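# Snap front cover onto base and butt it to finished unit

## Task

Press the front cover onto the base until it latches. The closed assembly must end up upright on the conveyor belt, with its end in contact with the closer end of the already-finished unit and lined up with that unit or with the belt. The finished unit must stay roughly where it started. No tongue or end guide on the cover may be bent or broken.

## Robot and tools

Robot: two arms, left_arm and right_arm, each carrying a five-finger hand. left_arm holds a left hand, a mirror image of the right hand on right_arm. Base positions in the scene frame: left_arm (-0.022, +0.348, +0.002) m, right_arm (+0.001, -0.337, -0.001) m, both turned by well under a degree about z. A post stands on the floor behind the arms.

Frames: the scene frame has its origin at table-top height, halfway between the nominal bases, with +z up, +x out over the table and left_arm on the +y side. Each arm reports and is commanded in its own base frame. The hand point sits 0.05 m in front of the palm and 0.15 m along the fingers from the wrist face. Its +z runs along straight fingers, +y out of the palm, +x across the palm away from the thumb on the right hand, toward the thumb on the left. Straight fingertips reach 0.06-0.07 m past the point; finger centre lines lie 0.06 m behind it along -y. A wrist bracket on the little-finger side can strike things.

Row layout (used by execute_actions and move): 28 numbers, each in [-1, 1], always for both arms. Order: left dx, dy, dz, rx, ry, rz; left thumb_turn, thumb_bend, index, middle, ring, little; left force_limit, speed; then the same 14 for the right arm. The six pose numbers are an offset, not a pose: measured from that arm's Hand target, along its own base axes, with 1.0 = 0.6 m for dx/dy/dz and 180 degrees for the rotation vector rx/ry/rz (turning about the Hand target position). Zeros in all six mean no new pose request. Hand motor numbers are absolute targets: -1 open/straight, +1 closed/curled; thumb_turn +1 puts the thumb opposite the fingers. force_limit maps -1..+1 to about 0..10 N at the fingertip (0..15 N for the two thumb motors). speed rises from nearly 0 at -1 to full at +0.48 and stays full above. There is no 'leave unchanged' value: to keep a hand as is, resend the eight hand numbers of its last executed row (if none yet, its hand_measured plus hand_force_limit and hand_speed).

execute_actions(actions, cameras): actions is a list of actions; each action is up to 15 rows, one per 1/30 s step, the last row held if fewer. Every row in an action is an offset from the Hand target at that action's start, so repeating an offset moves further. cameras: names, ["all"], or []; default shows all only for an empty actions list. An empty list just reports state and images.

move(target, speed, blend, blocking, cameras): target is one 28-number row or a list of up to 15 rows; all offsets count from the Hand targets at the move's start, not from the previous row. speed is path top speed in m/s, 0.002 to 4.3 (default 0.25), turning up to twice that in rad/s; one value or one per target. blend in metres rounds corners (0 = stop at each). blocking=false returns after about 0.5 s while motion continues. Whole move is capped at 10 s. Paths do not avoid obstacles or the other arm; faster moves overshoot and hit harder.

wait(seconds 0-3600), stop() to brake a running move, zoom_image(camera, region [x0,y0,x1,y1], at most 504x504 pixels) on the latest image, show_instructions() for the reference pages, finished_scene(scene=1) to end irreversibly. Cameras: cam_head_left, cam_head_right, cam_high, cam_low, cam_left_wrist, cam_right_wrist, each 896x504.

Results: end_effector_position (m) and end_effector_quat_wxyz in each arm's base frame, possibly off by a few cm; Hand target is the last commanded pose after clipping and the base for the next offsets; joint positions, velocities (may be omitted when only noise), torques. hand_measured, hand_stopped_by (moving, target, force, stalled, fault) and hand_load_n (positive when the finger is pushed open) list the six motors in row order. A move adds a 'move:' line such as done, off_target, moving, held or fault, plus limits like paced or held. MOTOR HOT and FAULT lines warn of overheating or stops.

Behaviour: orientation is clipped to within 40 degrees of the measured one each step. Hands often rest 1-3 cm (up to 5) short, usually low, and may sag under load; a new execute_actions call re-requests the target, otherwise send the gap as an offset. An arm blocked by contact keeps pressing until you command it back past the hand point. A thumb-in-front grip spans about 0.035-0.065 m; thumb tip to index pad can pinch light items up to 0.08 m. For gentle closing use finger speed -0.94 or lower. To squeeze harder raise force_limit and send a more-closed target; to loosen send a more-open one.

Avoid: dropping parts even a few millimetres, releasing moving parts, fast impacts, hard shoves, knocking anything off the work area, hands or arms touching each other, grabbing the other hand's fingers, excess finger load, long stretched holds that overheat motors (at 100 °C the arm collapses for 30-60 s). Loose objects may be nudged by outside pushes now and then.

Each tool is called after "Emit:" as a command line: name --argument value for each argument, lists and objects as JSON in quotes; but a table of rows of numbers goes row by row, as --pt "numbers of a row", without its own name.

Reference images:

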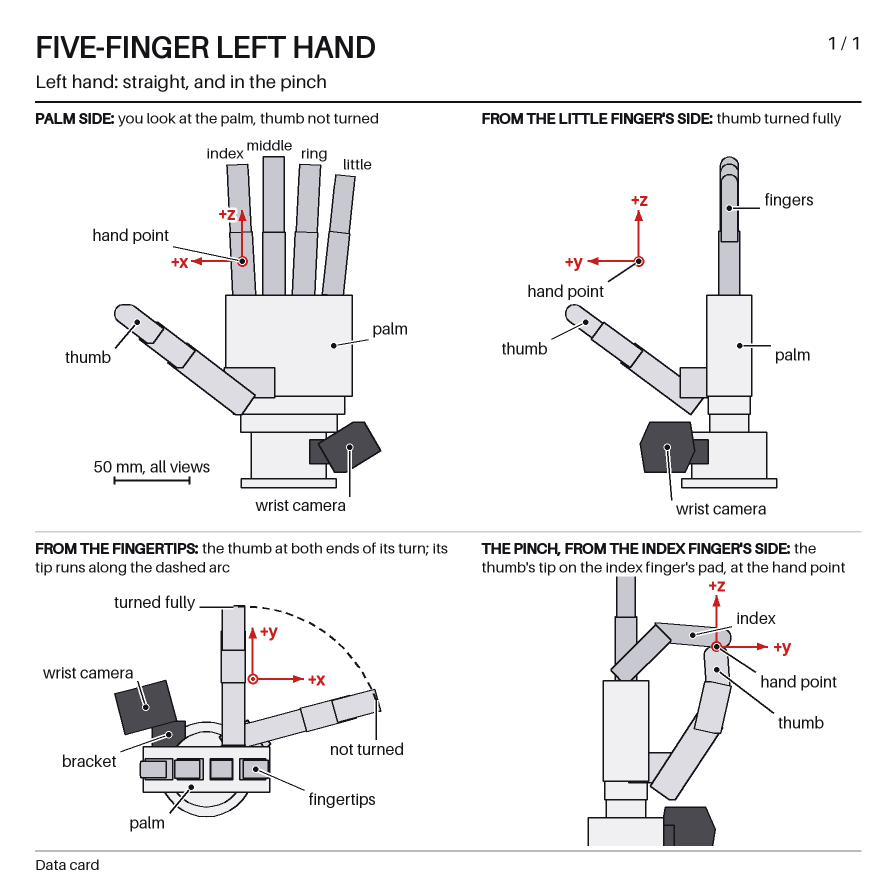

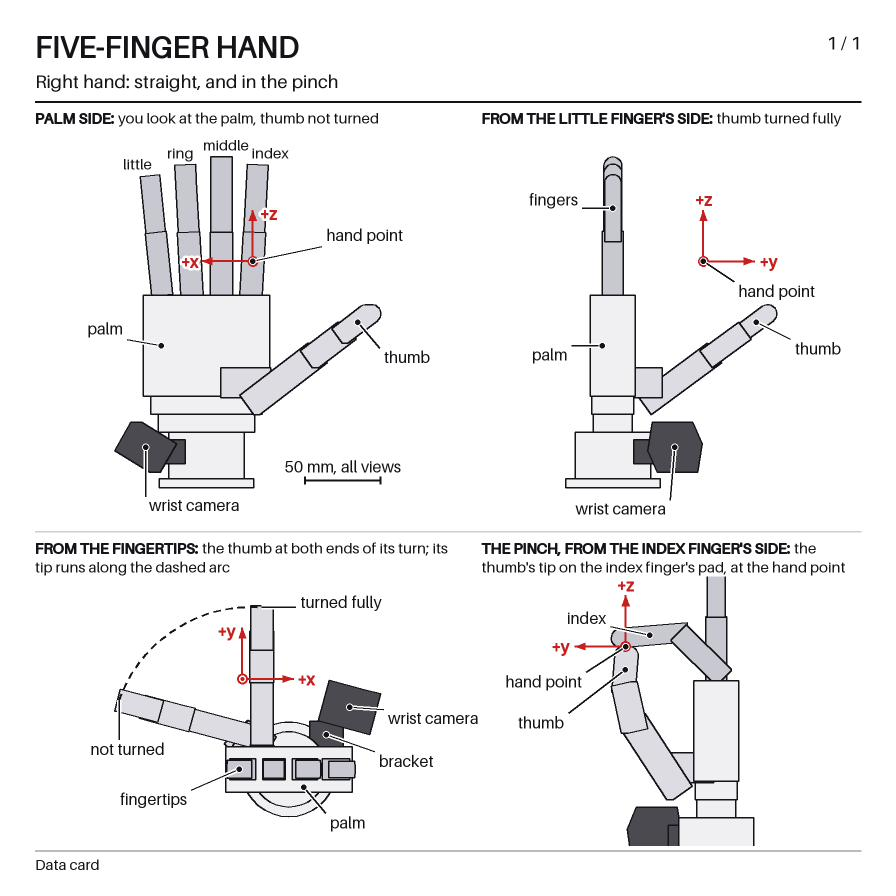

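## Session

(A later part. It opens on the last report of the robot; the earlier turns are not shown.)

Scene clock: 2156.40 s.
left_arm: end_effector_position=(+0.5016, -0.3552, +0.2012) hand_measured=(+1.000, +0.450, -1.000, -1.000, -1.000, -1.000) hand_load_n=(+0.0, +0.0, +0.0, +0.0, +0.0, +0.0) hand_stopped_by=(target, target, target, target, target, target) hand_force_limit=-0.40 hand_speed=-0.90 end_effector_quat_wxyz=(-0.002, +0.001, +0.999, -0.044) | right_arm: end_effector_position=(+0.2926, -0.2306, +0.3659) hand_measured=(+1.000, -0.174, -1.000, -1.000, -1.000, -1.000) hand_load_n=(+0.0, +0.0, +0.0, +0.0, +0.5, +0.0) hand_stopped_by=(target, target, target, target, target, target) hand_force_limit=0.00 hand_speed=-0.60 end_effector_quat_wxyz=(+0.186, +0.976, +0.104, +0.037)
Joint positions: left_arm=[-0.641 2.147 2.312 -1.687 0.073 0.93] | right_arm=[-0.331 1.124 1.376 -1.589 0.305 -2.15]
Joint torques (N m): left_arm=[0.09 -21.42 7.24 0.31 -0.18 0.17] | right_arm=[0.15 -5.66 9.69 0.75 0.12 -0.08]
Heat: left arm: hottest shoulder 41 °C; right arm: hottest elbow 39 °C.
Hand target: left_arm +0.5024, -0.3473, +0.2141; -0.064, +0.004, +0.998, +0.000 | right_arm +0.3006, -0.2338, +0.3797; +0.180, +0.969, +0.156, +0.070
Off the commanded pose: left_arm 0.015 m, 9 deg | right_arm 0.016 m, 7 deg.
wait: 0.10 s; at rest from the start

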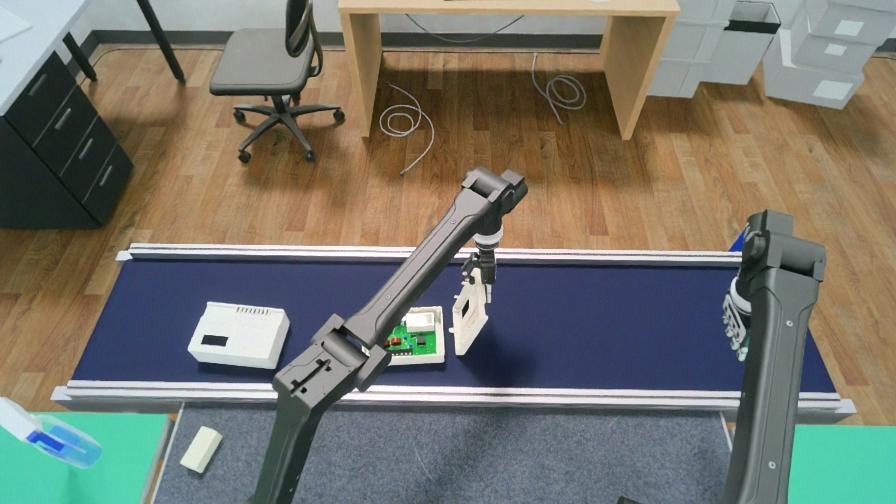

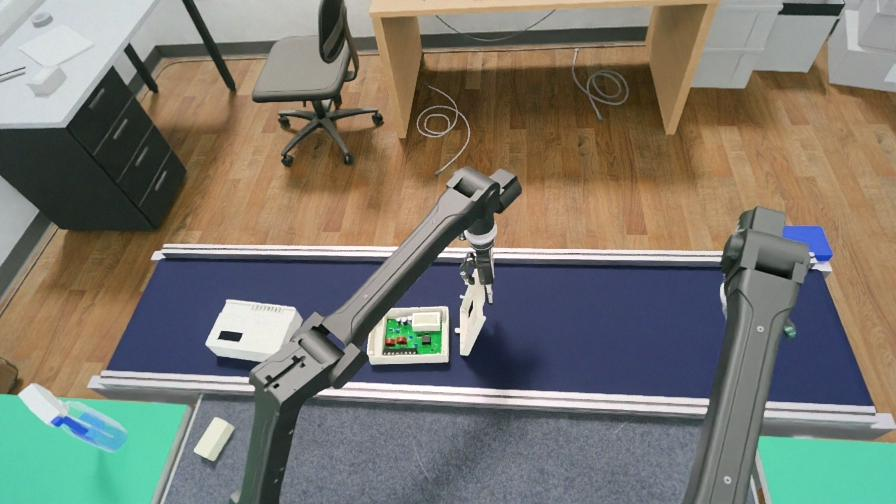

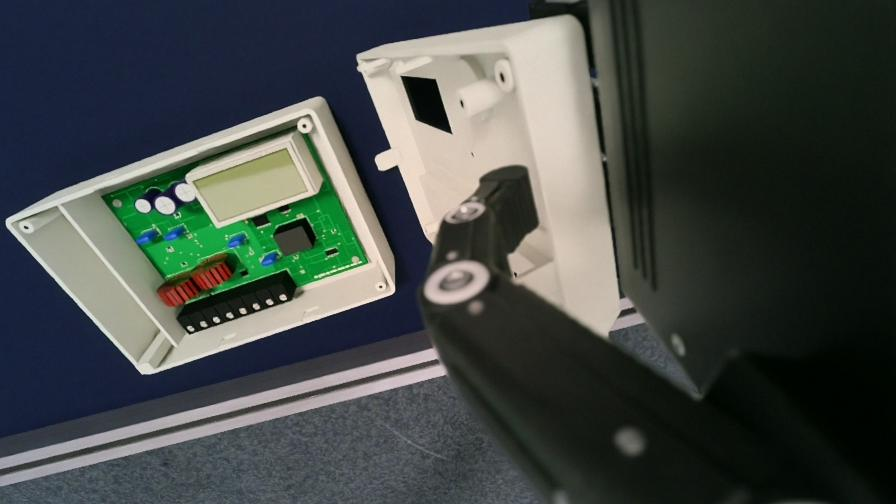

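Emit:
move --target '[0,0.033,0.004,0,-0.0,0,1,0.45,-1,-1,-1,-1,-0.4,-0.9,0,0,0,0,0,0,1,-0.17,-1,-1,-1,-1,0.0,-0.6]' --speed 0.03 --cameras '["cam_low","cam_head_left","cam_left_wrist"]'

Emit:
zoom_image --camera "cam_low" --region '[470, 180, 620, 360]'

Emit:
zoom_image --camera "cam_head_left" --region '[430, 220, 550, 370]'

Scene clock: 2164.77 s.
left_arm: end_effector_position=(+0.5019, -0.3354, +0.2032) hand_measured=(+1.000, +0.450, -1.000, -1.000, -1.000, -1.000) hand_load_n=(+0.0, +0.0, +0.5, +0.0, +0.0, +0.0) hand_stopped_by=(target, target, target, target, target, target) hand_force_limit=-0.40 hand_speed=-0.90 end_effector_quat_wxyz=(-0.007, +0.001, +0.999, -0.038) | right_arm: end_effector_position=(+0.2926, -0.2306, +0.3659) hand_measured=(+1.000, -0.174, -1.000, -1.000, -1.000, -1.000) hand_load_n=(+0.0, +0.0, +0.0, +0.0, +0.0, +0.0) hand_stopped_by=(target, target, target, target, target, target) hand_force_limit=0.00 hand_speed=-0.60 end_effector_quat_wxyz=(+0.186, +0.976, +0.104, +0.037)
Joint positions: left_arm=[-0.617 2.118 2.266 -1.687 0.07 0.954] | right_arm=[-0.331 1.124 1.376 -1.589 0.305 -2.15]
Joint torques (N m): left_arm=[-0.09 -21.42 7.38 0.18 -0.19 0.16] | right_arm=[0.21 -5.66 9.69 0.75 0.12 -0.08]
Heat: left arm: hottest shoulder 41 °C; right arm: hottest elbow 39 °C.
Hand target: left_arm +0.5025, -0.3273, +0.2164; -0.064, +0.004, +0.998, +0.000 | right_arm +0.3006, -0.2338, +0.3797; +0.180, +0.969, +0.156, +0.070
Off the commanded pose: left_arm 0.015 m, 8 deg | right_arm 0.016 m, 7 deg.
joint sent to its limit (left arm) — joint 4 (wrist pitch), lower limit. The joint targets are off in orientation, not in position.
joint sent to its limit (right arm) — joint 6 (wrist roll), lower limit. The joint targets are off in orientation, not in position.
move: off_target (left_arm)
Images, in order (width x height): cam_head_left 896x504, cam_low 896x504, cam_left_wrist 896x504.

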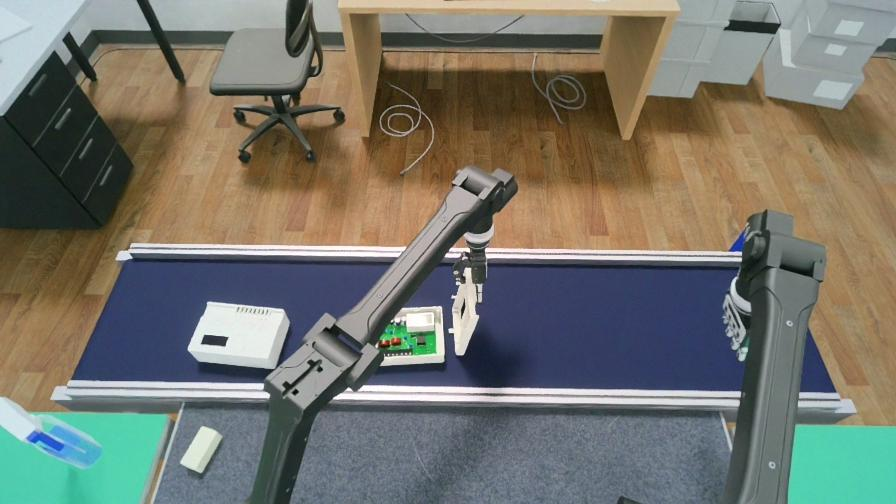

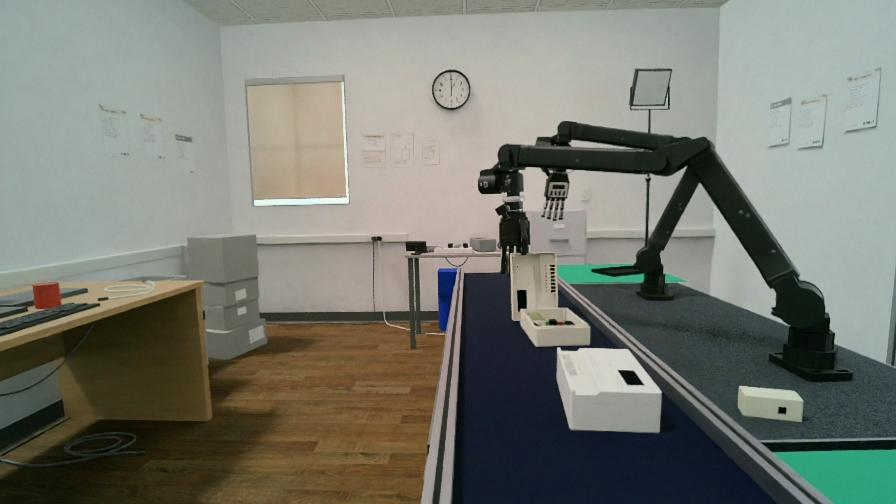

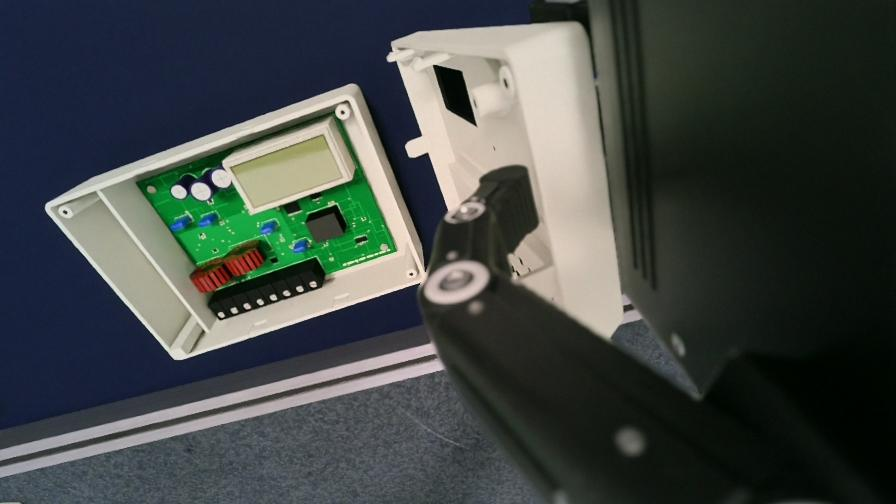

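Scaled by 2.800 from the camera's image (finer frame: 1280x720).

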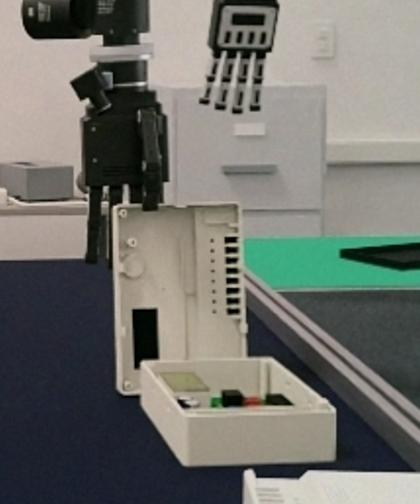

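Scaled by 3.360 from the camera's image (finer frame: 1280x720).

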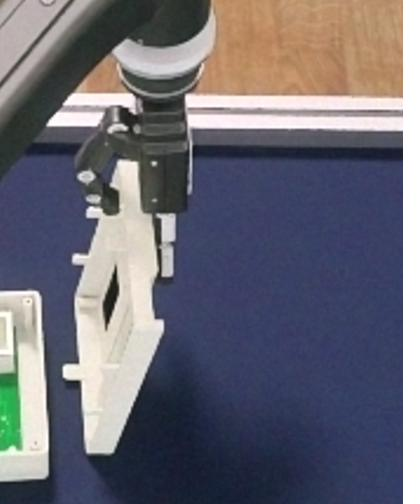

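Emit:
move --target '[0,0.005,-0.02,0,0.0,0,1,0.45,-1,-1,-1,-1,-0.4,-0.9,0,0,0,0,0,0,1,-0.17,-1,-1,-1,-1,0.0,-0.6]' --speed 0.03 --cameras '["cam_low","cam_head_left","cam_left_wrist"]'

Emit:
zoom_image --camera "cam_low" --region '[470, 180, 620, 360]'

Emit:
zoom_image --camera "cam_head_left" --region '[430, 220, 550, 370]'

Scene clock: 2172.80 s.
left_arm: end_effector_position=(+0.5010, -0.3318, +0.1992) hand_measured=(+1.000, +0.450, -1.000, -1.000, -1.000, -1.000) hand_load_n=(+0.0, +0.0, +0.0, +0.0, +0.0, +0.0) hand_stopped_by=(target, target, target, target, target, target) hand_force_limit=-0.40 hand_speed=-0.90 end_effector_quat_wxyz=(-0.012, +0.001, +0.999, -0.034) | right_arm: end_effector_position=(+0.2926, -0.2306, +0.3659) hand_measured=(+1.000, -0.174, -1.000, -1.000, -1.000, -1.000) hand_load_n=(+0.0, +0.0, +0.0, +0.0, +0.0, +0.0) hand_stopped_by=(target, target, target, target, target, target) hand_force_limit=0.00 hand_speed=-0.60 end_effector_quat_wxyz=(+0.186, +0.976, +0.104, +0.037)
Joint positions: left_arm=[-0.614 2.118 2.253 -1.687 0.07 0.959] | right_arm=[-0.331 1.124 1.376 -1.589 0.305 -2.15]
Joint torques (N m): left_arm=[0.21 -20.37 7.17 0.39 -0.12 0.17] | right_arm=[0.15 -5.66 9.69 0.75 0.12 -0.08]
Heat: left arm: hottest shoulder 42 °C; right arm: hottest elbow 39 °C.
Hand target: left_arm +0.5024, -0.3245, +0.2045; -0.064, +0.004, +0.998, +0.000 | right_arm +0.3006, -0.2338, +0.3797; +0.180, +0.969, +0.156, +0.070
Off the commanded pose: left_arm 0.009 m, 7 deg | right_arm 0.016 m, 7 deg.
joint sent to its limit (left arm) — joint 4 (wrist pitch), lower limit. The joint targets are off in orientation, not in position.
joint sent to its limit (right arm) — joint 6 (wrist roll), lower limit. The joint targets are off in orientation, not in position.
move: off_target (left_arm)
Images, in order (width x height): cam_head_left 896x504, cam_low 896x504, cam_left_wrist 896x504.

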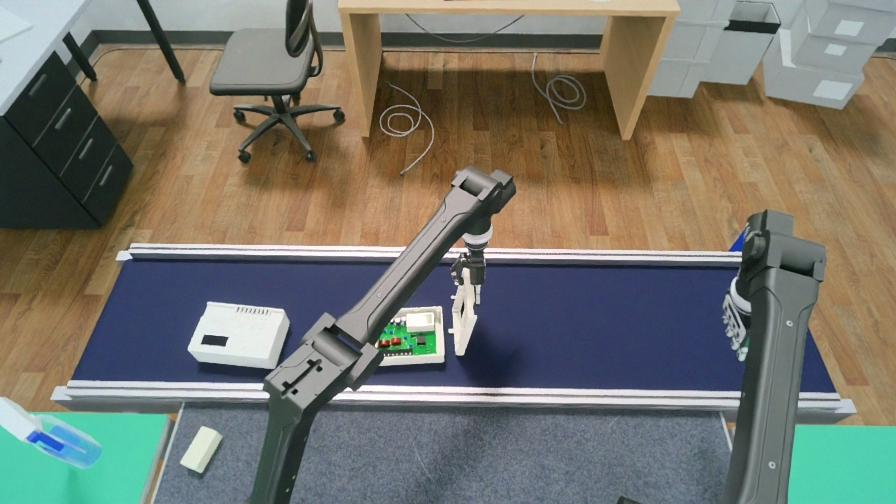

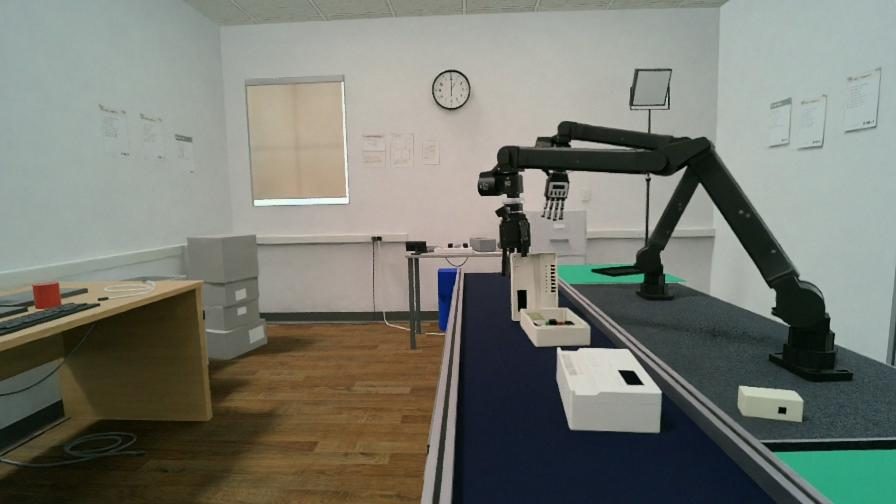

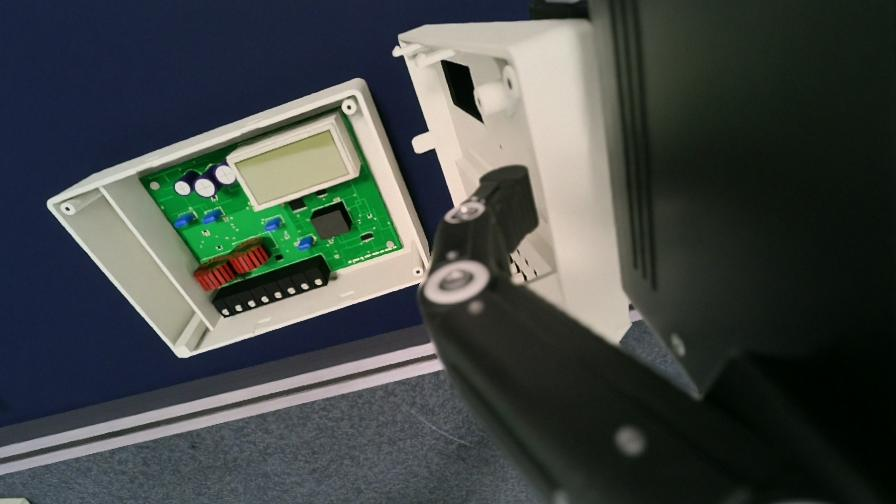

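Scaled by 2.800 from the camera's image (finer frame: 1280x720).

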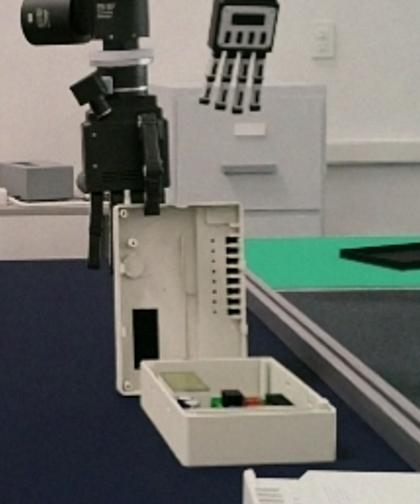

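Scaled by 3.360 from the camera's image (finer frame: 1280x720).

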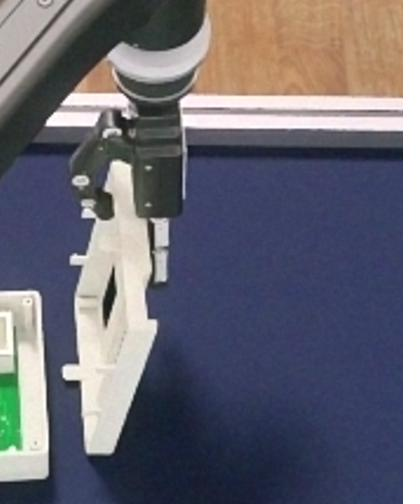

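Emit:
move --target '[0,0.0,-0.012,0,0.0,0,1,0.45,-1,-1,-1,-1,-0.4,-0.9,0,0,0,0,0,0,1,-0.17,-1,-1,-1,-1,0.0,-0.6]' --speed 0.03 --cameras '["cam_low","cam_left_wrist"]'

Emit:
zoom_image --camera "cam_low" --region '[490, 220, 580, 300]'

Emit:
zoom_image --camera "cam_left_wrist" --region '[420, 80, 680, 360]'

Scene clock: 2181.77 s.
left_arm: end_effector_position=(+0.5004, -0.3311, +0.1979) hand_measured=(+1.000, +0.450, -1.000, -1.000, -1.000, -1.000) hand_load_n=(+0.0, +0.0, +0.0, +0.0, +0.0, +0.0) hand_stopped_by=(target, target, target, target, target, target) hand_force_limit=-0.40 hand_speed=-0.90 end_effector_quat_wxyz=(-0.014, +0.001, +0.999, -0.033) | right_arm: end_effector_position=(+0.2926, -0.2306, +0.3659) hand_measured=(+1.000, -0.174, -1.000, -1.000, -1.000, -1.000) hand_load_n=(+0.0, +0.0, +0.0, +0.0, +0.0, +0.0) hand_stopped_by=(target, target, target, target, target, target) hand_force_limit=0.00 hand_speed=-0.60 end_effector_quat_wxyz=(+0.186, +0.976, +0.104, +0.037)
Joint positions: left_arm=[-0.614 2.118 2.249 -1.687 0.07 0.959] | right_arm=[-0.331 1.124 1.376 -1.589 0.305 -2.15]
Joint torques (N m): left_arm=[0.67 -19.14 7.09 0.28 -0.11 0.17] | right_arm=[0.15 -5.66 9.69 0.75 0.12 -0.08]
Heat: left arm: hottest shoulder 42 °C; right arm: hottest elbow 39 °C.
Hand target: left_arm +0.5025, -0.3243, +0.1972; -0.064, +0.004, +0.998, +0.000 | right_arm +0.3006, -0.2338, +0.3797; +0.180, +0.969, +0.156, +0.070
Off the commanded pose: left_arm 0.007 m, 7 deg | right_arm 0.016 m, 7 deg.
joint sent to its limit (left arm) — joint 4 (wrist pitch), lower limit. The joint targets are off in orientation, not in position.
joint sent to its limit (right arm) — joint 6 (wrist roll), lower limit. The joint targets are off in orientation, not in position.
move: off_target (left_arm)

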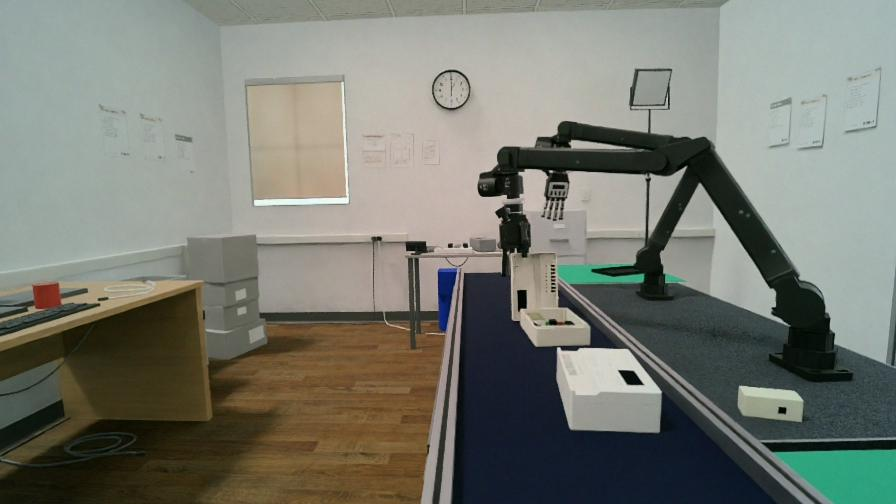

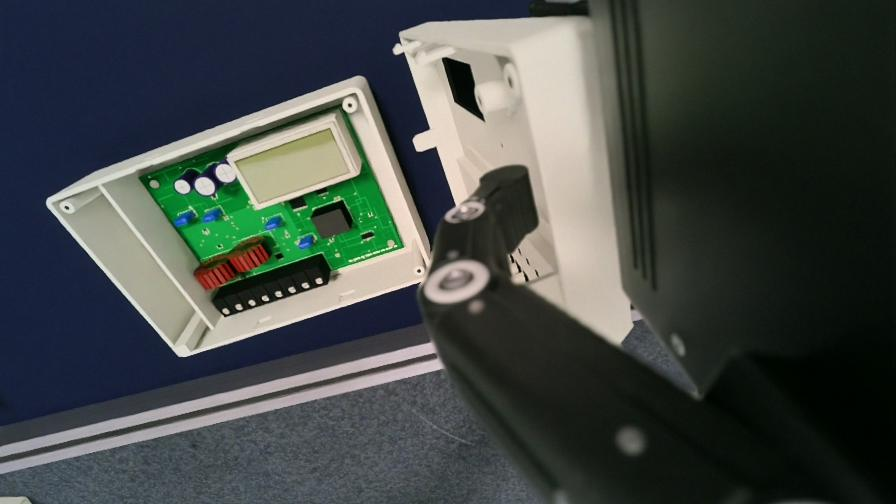

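Scaled by 5.600 from the camera's image (finer frame: 1280x720).

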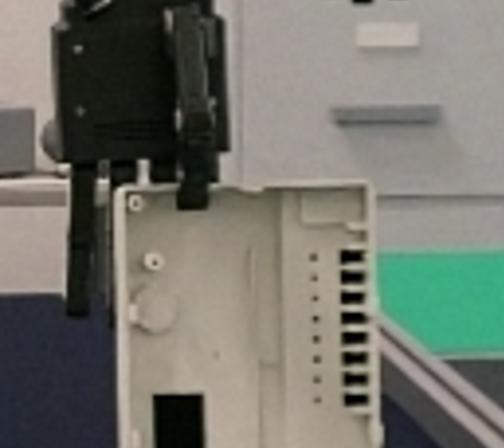

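Scaled by 1.800 from the camera's image (finer frame: 1280x720).

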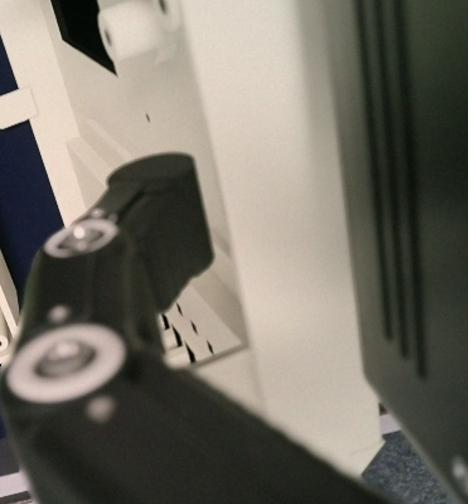

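Emit:
move --target '[0,0.0,-0.018,0,0.0,0,1,0.42,-1,-1,-1,-1,-0.4,-0.9,0,0,0,0,0,0,1,-0.17,-1,-1,-1,-1,0.0,-0.6]' --speed 0.03 --cameras '["cam_low","cam_left_wrist"]'

Emit:
zoom_image --camera "cam_low" --region '[490, 220, 580, 300]'

Emit:
zoom_image --camera "cam_left_wrist" --region '[420, 80, 680, 360]'

Scene clock: 2193.57 s.
left_arm: end_effector_position=(+0.5000, -0.3308, +0.1936) hand_measured=(+1.000, +0.420, -1.000, -1.000, -1.000, -1.000) hand_load_n=(+0.0, +0.0, +0.0, +0.0, +0.0, +0.0) hand_stopped_by=(target, target, target, target, target, target) hand_force_limit=-0.40 hand_speed=-0.90 end_effector_quat_wxyz=(-0.018, +0.001, +0.999, -0.030) | right_arm: end_effector_position=(+0.2926, -0.2306, +0.3659) hand_measured=(+1.000, -0.174, -1.000, -1.000, -1.000, -1.000) hand_load_n=(+0.0, +0.0, +0.0, +0.0, +0.0, +0.0) hand_stopped_by=(target, target, target, target, target, target) hand_force_limit=0.00 hand_speed=-0.60 end_effector_quat_wxyz=(+0.186, +0.976, +0.104, +0.037)
Joint positions: left_arm=[-0.614 2.123 2.245 -1.687 0.07 0.96] | right_arm=[-0.331 1.124 1.376 -1.589 0.305 -2.15]
Joint torques (N m): left_arm=[0.32 -18.2 7.17 0.28 -0.08 0.17] | right_arm=[0.21 -5.66 9.7 0.75 0.12 -0.08]
Heat: left arm: hottest shoulder 42 °C; right arm: hottest elbow 39 °C.
Hand target: left_arm +0.5025, -0.3244, +0.1865; -0.064, +0.004, +0.998, +0.000 | right_arm +0.3006, -0.2338, +0.3797; +0.180, +0.969, +0.156, +0.070
Off the commanded pose: left_arm 0.010 m, 6 deg | right_arm 0.016 m, 7 deg.
joint sent to its limit (left arm) — joint 4 (wrist pitch), lower limit. The joint targets are off in orientation, not in position.
joint sent to its limit (right arm) — joint 6 (wrist roll), lower limit. The joint targets are off in orientation, not in position.
move: off_target (left_arm)

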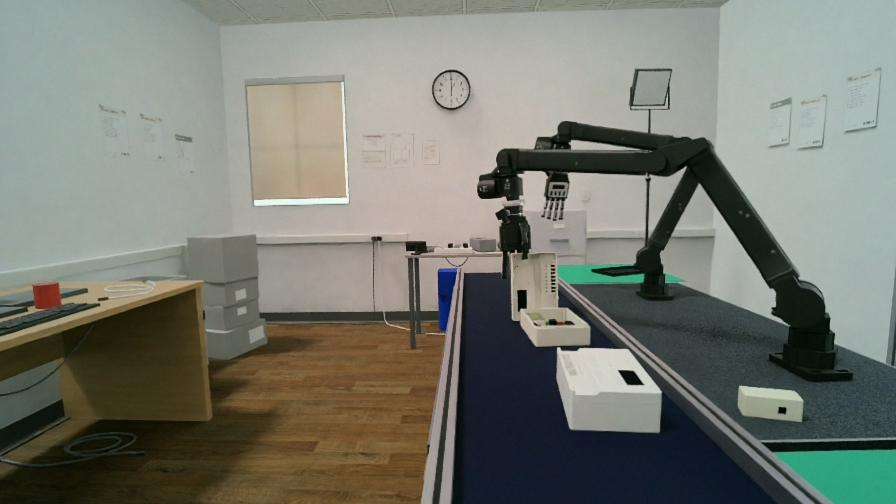

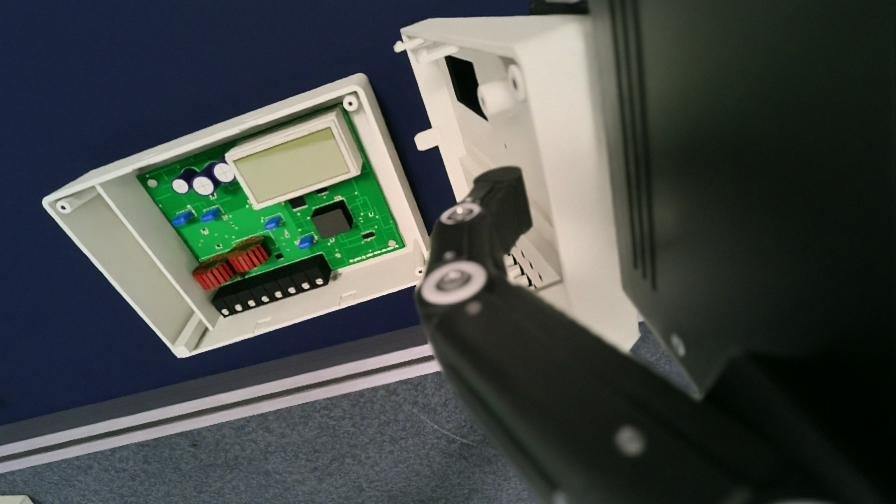

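Scaled by 5.600 from the camera's image (finer frame: 1280x720).

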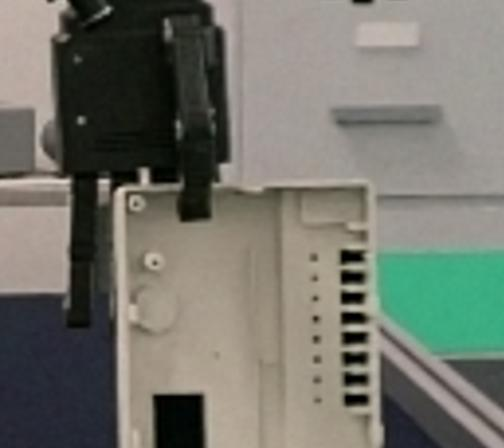

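Scaled by 1.800 from the camera's image (finer frame: 1280x720).

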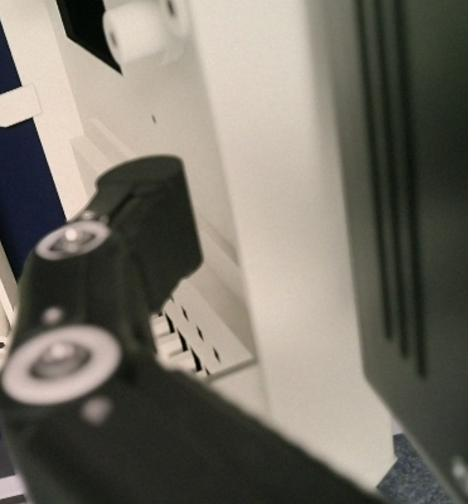

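Emit:
move --target '[0,0.0,-0.01,0,0.0,0,1,0.42,-1,-1,-1,-1,-0.4,-0.9,0,0,0,0,0,0,1,-0.17,-1,-1,-1,-1,0.0,-0.6]' --speed 0.03 --cameras '["cam_low","cam_left_wrist"]'

Emit:
zoom_image --camera "cam_low" --region '[490, 220, 580, 300]'

Emit:
zoom_image --camera "cam_left_wrist" --region '[420, 80, 680, 360]'

Scene clock: 2199.60 s.
left_arm: end_effector_position=(+0.5005, -0.3311, +0.1883) hand_measured=(+1.000, +0.420, -1.000, -1.000, -1.000, -1.000) hand_load_n=(-0.5, +0.0, +0.0, +0.0, +0.0, +0.0) hand_stopped_by=(target, target, target, target, target, target) hand_force_limit=-0.40 hand_speed=-0.90 end_effector_quat_wxyz=(-0.021, +0.001, +0.999, -0.028) | right_arm: end_effector_position=(+0.2926, -0.2306, +0.3659) hand_measured=(+1.000, -0.174, -1.000, -1.000, -1.000, -1.000) hand_load_n=(+0.0, -0.5, +0.0, +0.0, +0.0, +0.0) hand_stopped_by=(target, target, target, target, target, target) hand_force_limit=0.00 hand_speed=-0.60 end_effector_quat_wxyz=(+0.186, +0.976, +0.104, +0.037)
Joint positions: left_arm=[-0.614 2.132 2.245 -1.687 0.07 0.96] | right_arm=[-0.331 1.124 1.376 -1.589 0.305 -2.15]
Joint torques (N m): left_arm=[0.21 -18.37 7.01 0.24 -0.05 0.14] | right_arm=[0.15 -5.66 9.69 0.75 0.12 -0.08]
Heat: left arm: hottest shoulder 42 °C; right arm: hottest elbow 39 °C.
Hand target: left_arm +0.5024, -0.3245, +0.1806; -0.064, +0.004, +0.998, +0.000 | right_arm +0.3006, -0.2338, +0.3797; +0.180, +0.969, +0.156, +0.070
Off the commanded pose: left_arm 0.010 m, 6 deg | right_arm 0.016 m, 7 deg.
joint sent to its limit (left arm) — joint 4 (wrist pitch), lower limit. The joint targets are off in orientation, not in position.
joint sent to its limit (right arm) — joint 6 (wrist roll), lower limit. The joint targets are off in orientation, not in position.
move: off_target (left_arm)

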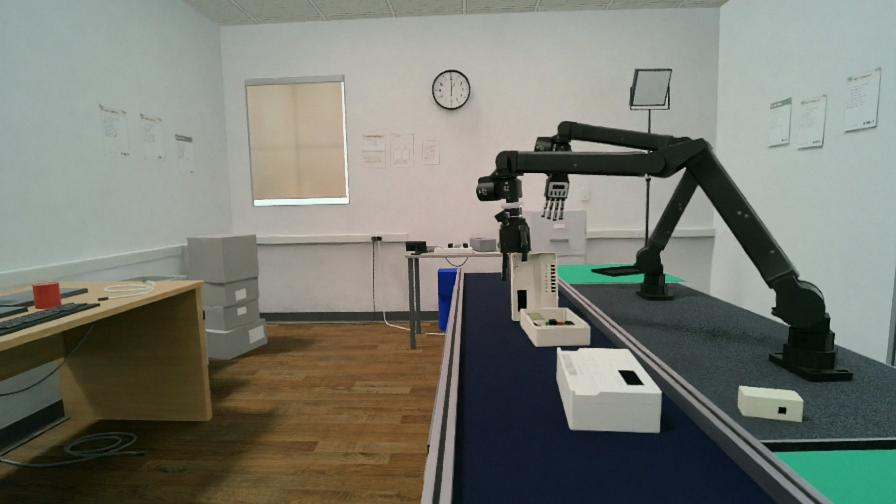

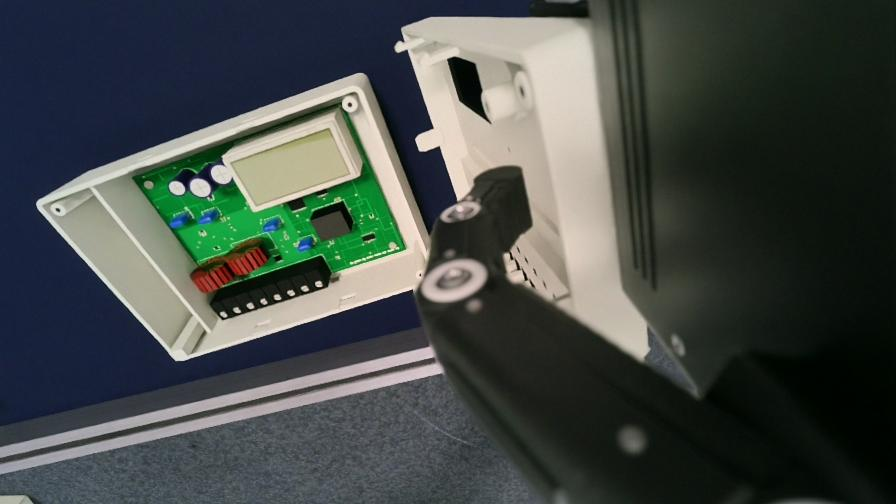

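Scaled by 5.600 from the camera's image (finer frame: 1280x720).

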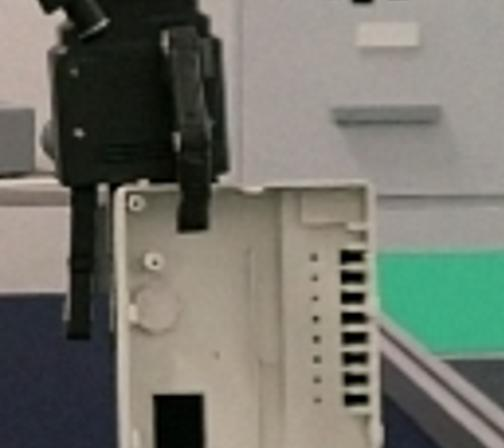

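Scaled by 1.800 from the camera's image (finer frame: 1280x720).

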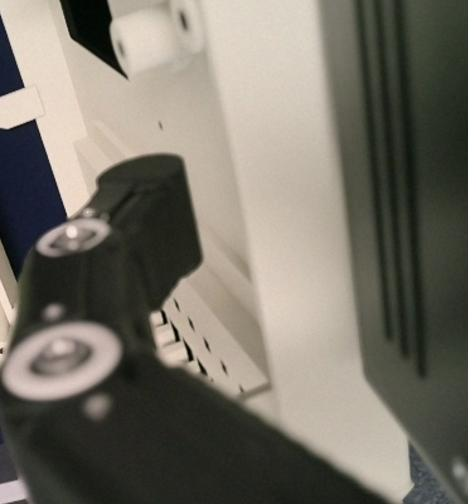

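Emit:
move --target '[0,0.0,0,0,0.0,0,1,0.93,-1,-1,-1,-1,-0.2,-0.92,0,0,0,0,0,0,1,-0.17,-1,-1,-1,-1,0.0,-0.6]' --speed 0.03 --cameras '["cam_low","cam_left_wrist","cam_head_left"]'

Emit:
zoom_image --camera "cam_low" --region '[490, 220, 580, 300]'

Emit:
zoom_image --camera "cam_head_left" --region '[430, 220, 550, 370]'

Scene clock: 2211.50 s.
left_arm: end_effector_position=(+0.5003, -0.3304, +0.1850) hand_measured=(+1.000, +0.836, -1.000, -1.000, -1.000, -1.000) hand_load_n=(+0.5, +6.0, -0.5, +0.0, +0.0, +0.0) hand_stopped_by=(target, force, target, target, target, target) hand_force_limit=-0.20 hand_speed=-0.92 end_effector_quat_wxyz=(-0.024, +0.001, +0.999, -0.026) | right_arm: end_effector_position=(+0.2926, -0.2306, +0.3659) hand_measured=(+1.000, -0.174, -1.000, -1.000, -1.000, -1.000) hand_load_n=(+0.0, +0.0, +0.0, +0.0, +0.0, +0.0) hand_stopped_by=(target, target, target, target, target, target) hand_force_limit=0.00 hand_speed=-0.60 end_effector_quat_wxyz=(+0.186, +0.976, +0.104, +0.037)
Joint positions: left_arm=[-0.613 2.136 2.242 -1.687 0.07 0.961] | right_arm=[-0.331 1.124 1.376 -1.589 0.305 -2.15]
Joint torques (N m): left_arm=[0.32 -19.14 7.23 0.09 -0.07 0.13] | right_arm=[0.15 -5.66 9.69 0.75 0.12 -0.08]
Heat: left arm: hottest shoulder 42 °C; right arm: hottest elbow 40 °C.
Hand target: left_arm +0.5024, -0.3244, +0.1804; -0.064, +0.003, +0.998, +0.000 | right_arm +0.3006, -0.2338, +0.3797; +0.180, +0.969, +0.156, +0.070
Off the commanded pose: left_arm 0.008 m, 5 deg | right_arm 0.016 m, 7 deg.
joint sent to its limit (left arm) — joint 4 (wrist pitch), lower limit. The joint targets are off in orientation, not in position.
joint sent to its limit (right arm) — joint 6 (wrist roll), lower limit. The joint targets are off in orientation, not in position.
move: done
Images, in order (width x height): cam_head_left 896x504, cam_low 896x504, cam_left_wrist 896x504.

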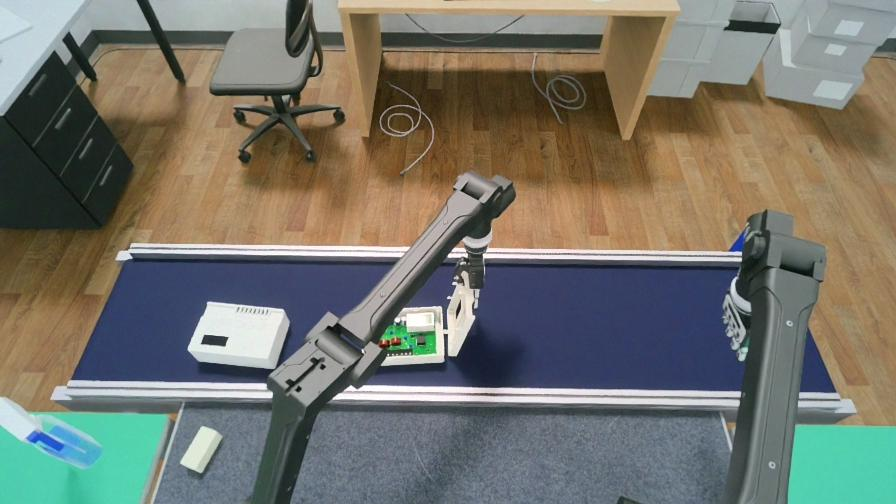

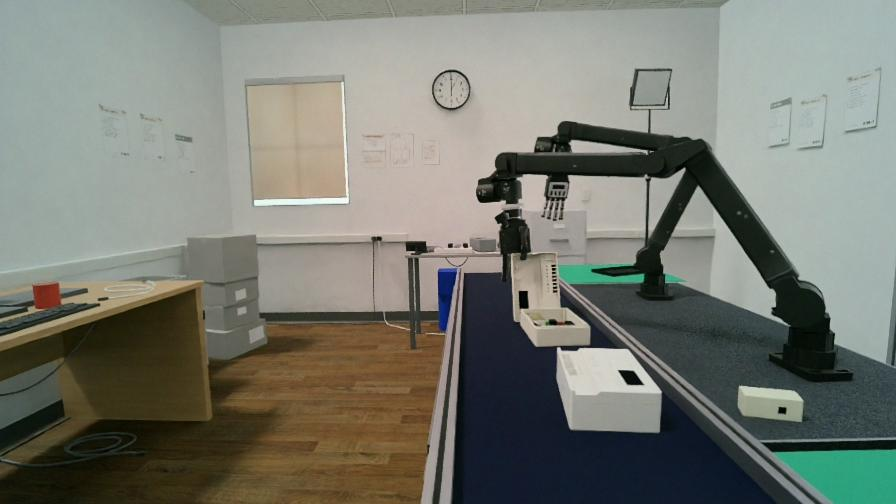

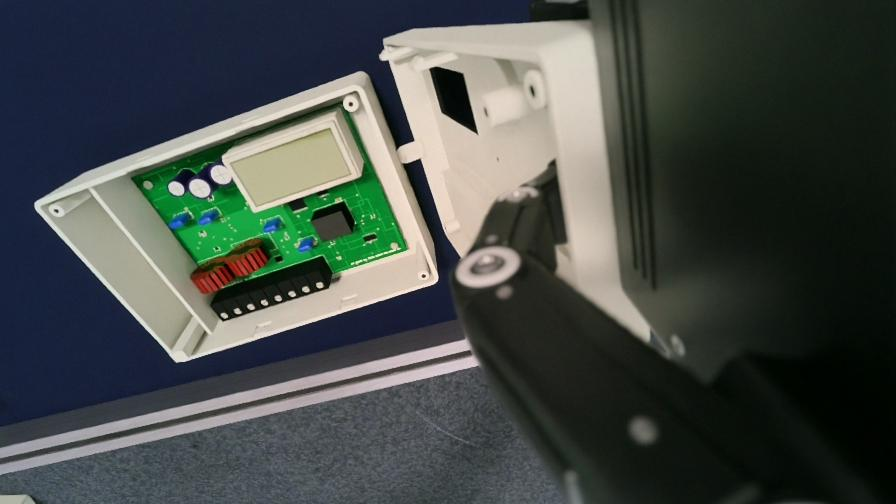

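Scaled by 5.600 from the camera's image (finer frame: 1280x720).

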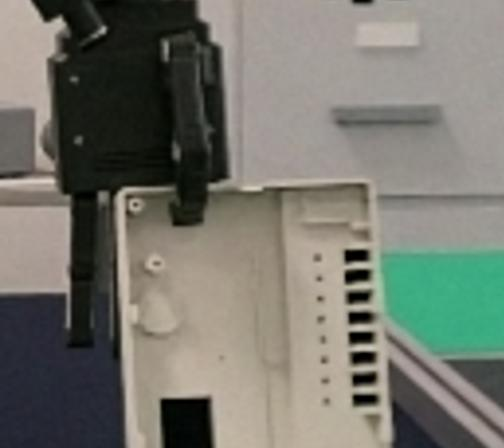

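Scaled by 3.360 from the camera's image (finer frame: 1280x720).

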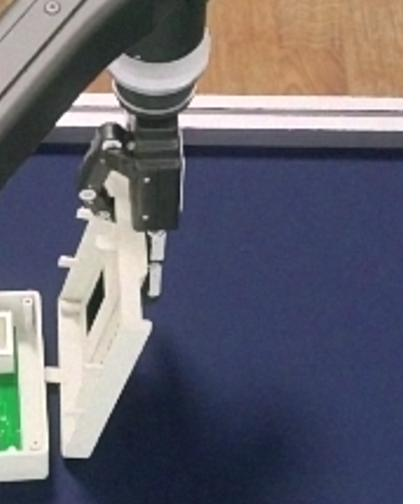

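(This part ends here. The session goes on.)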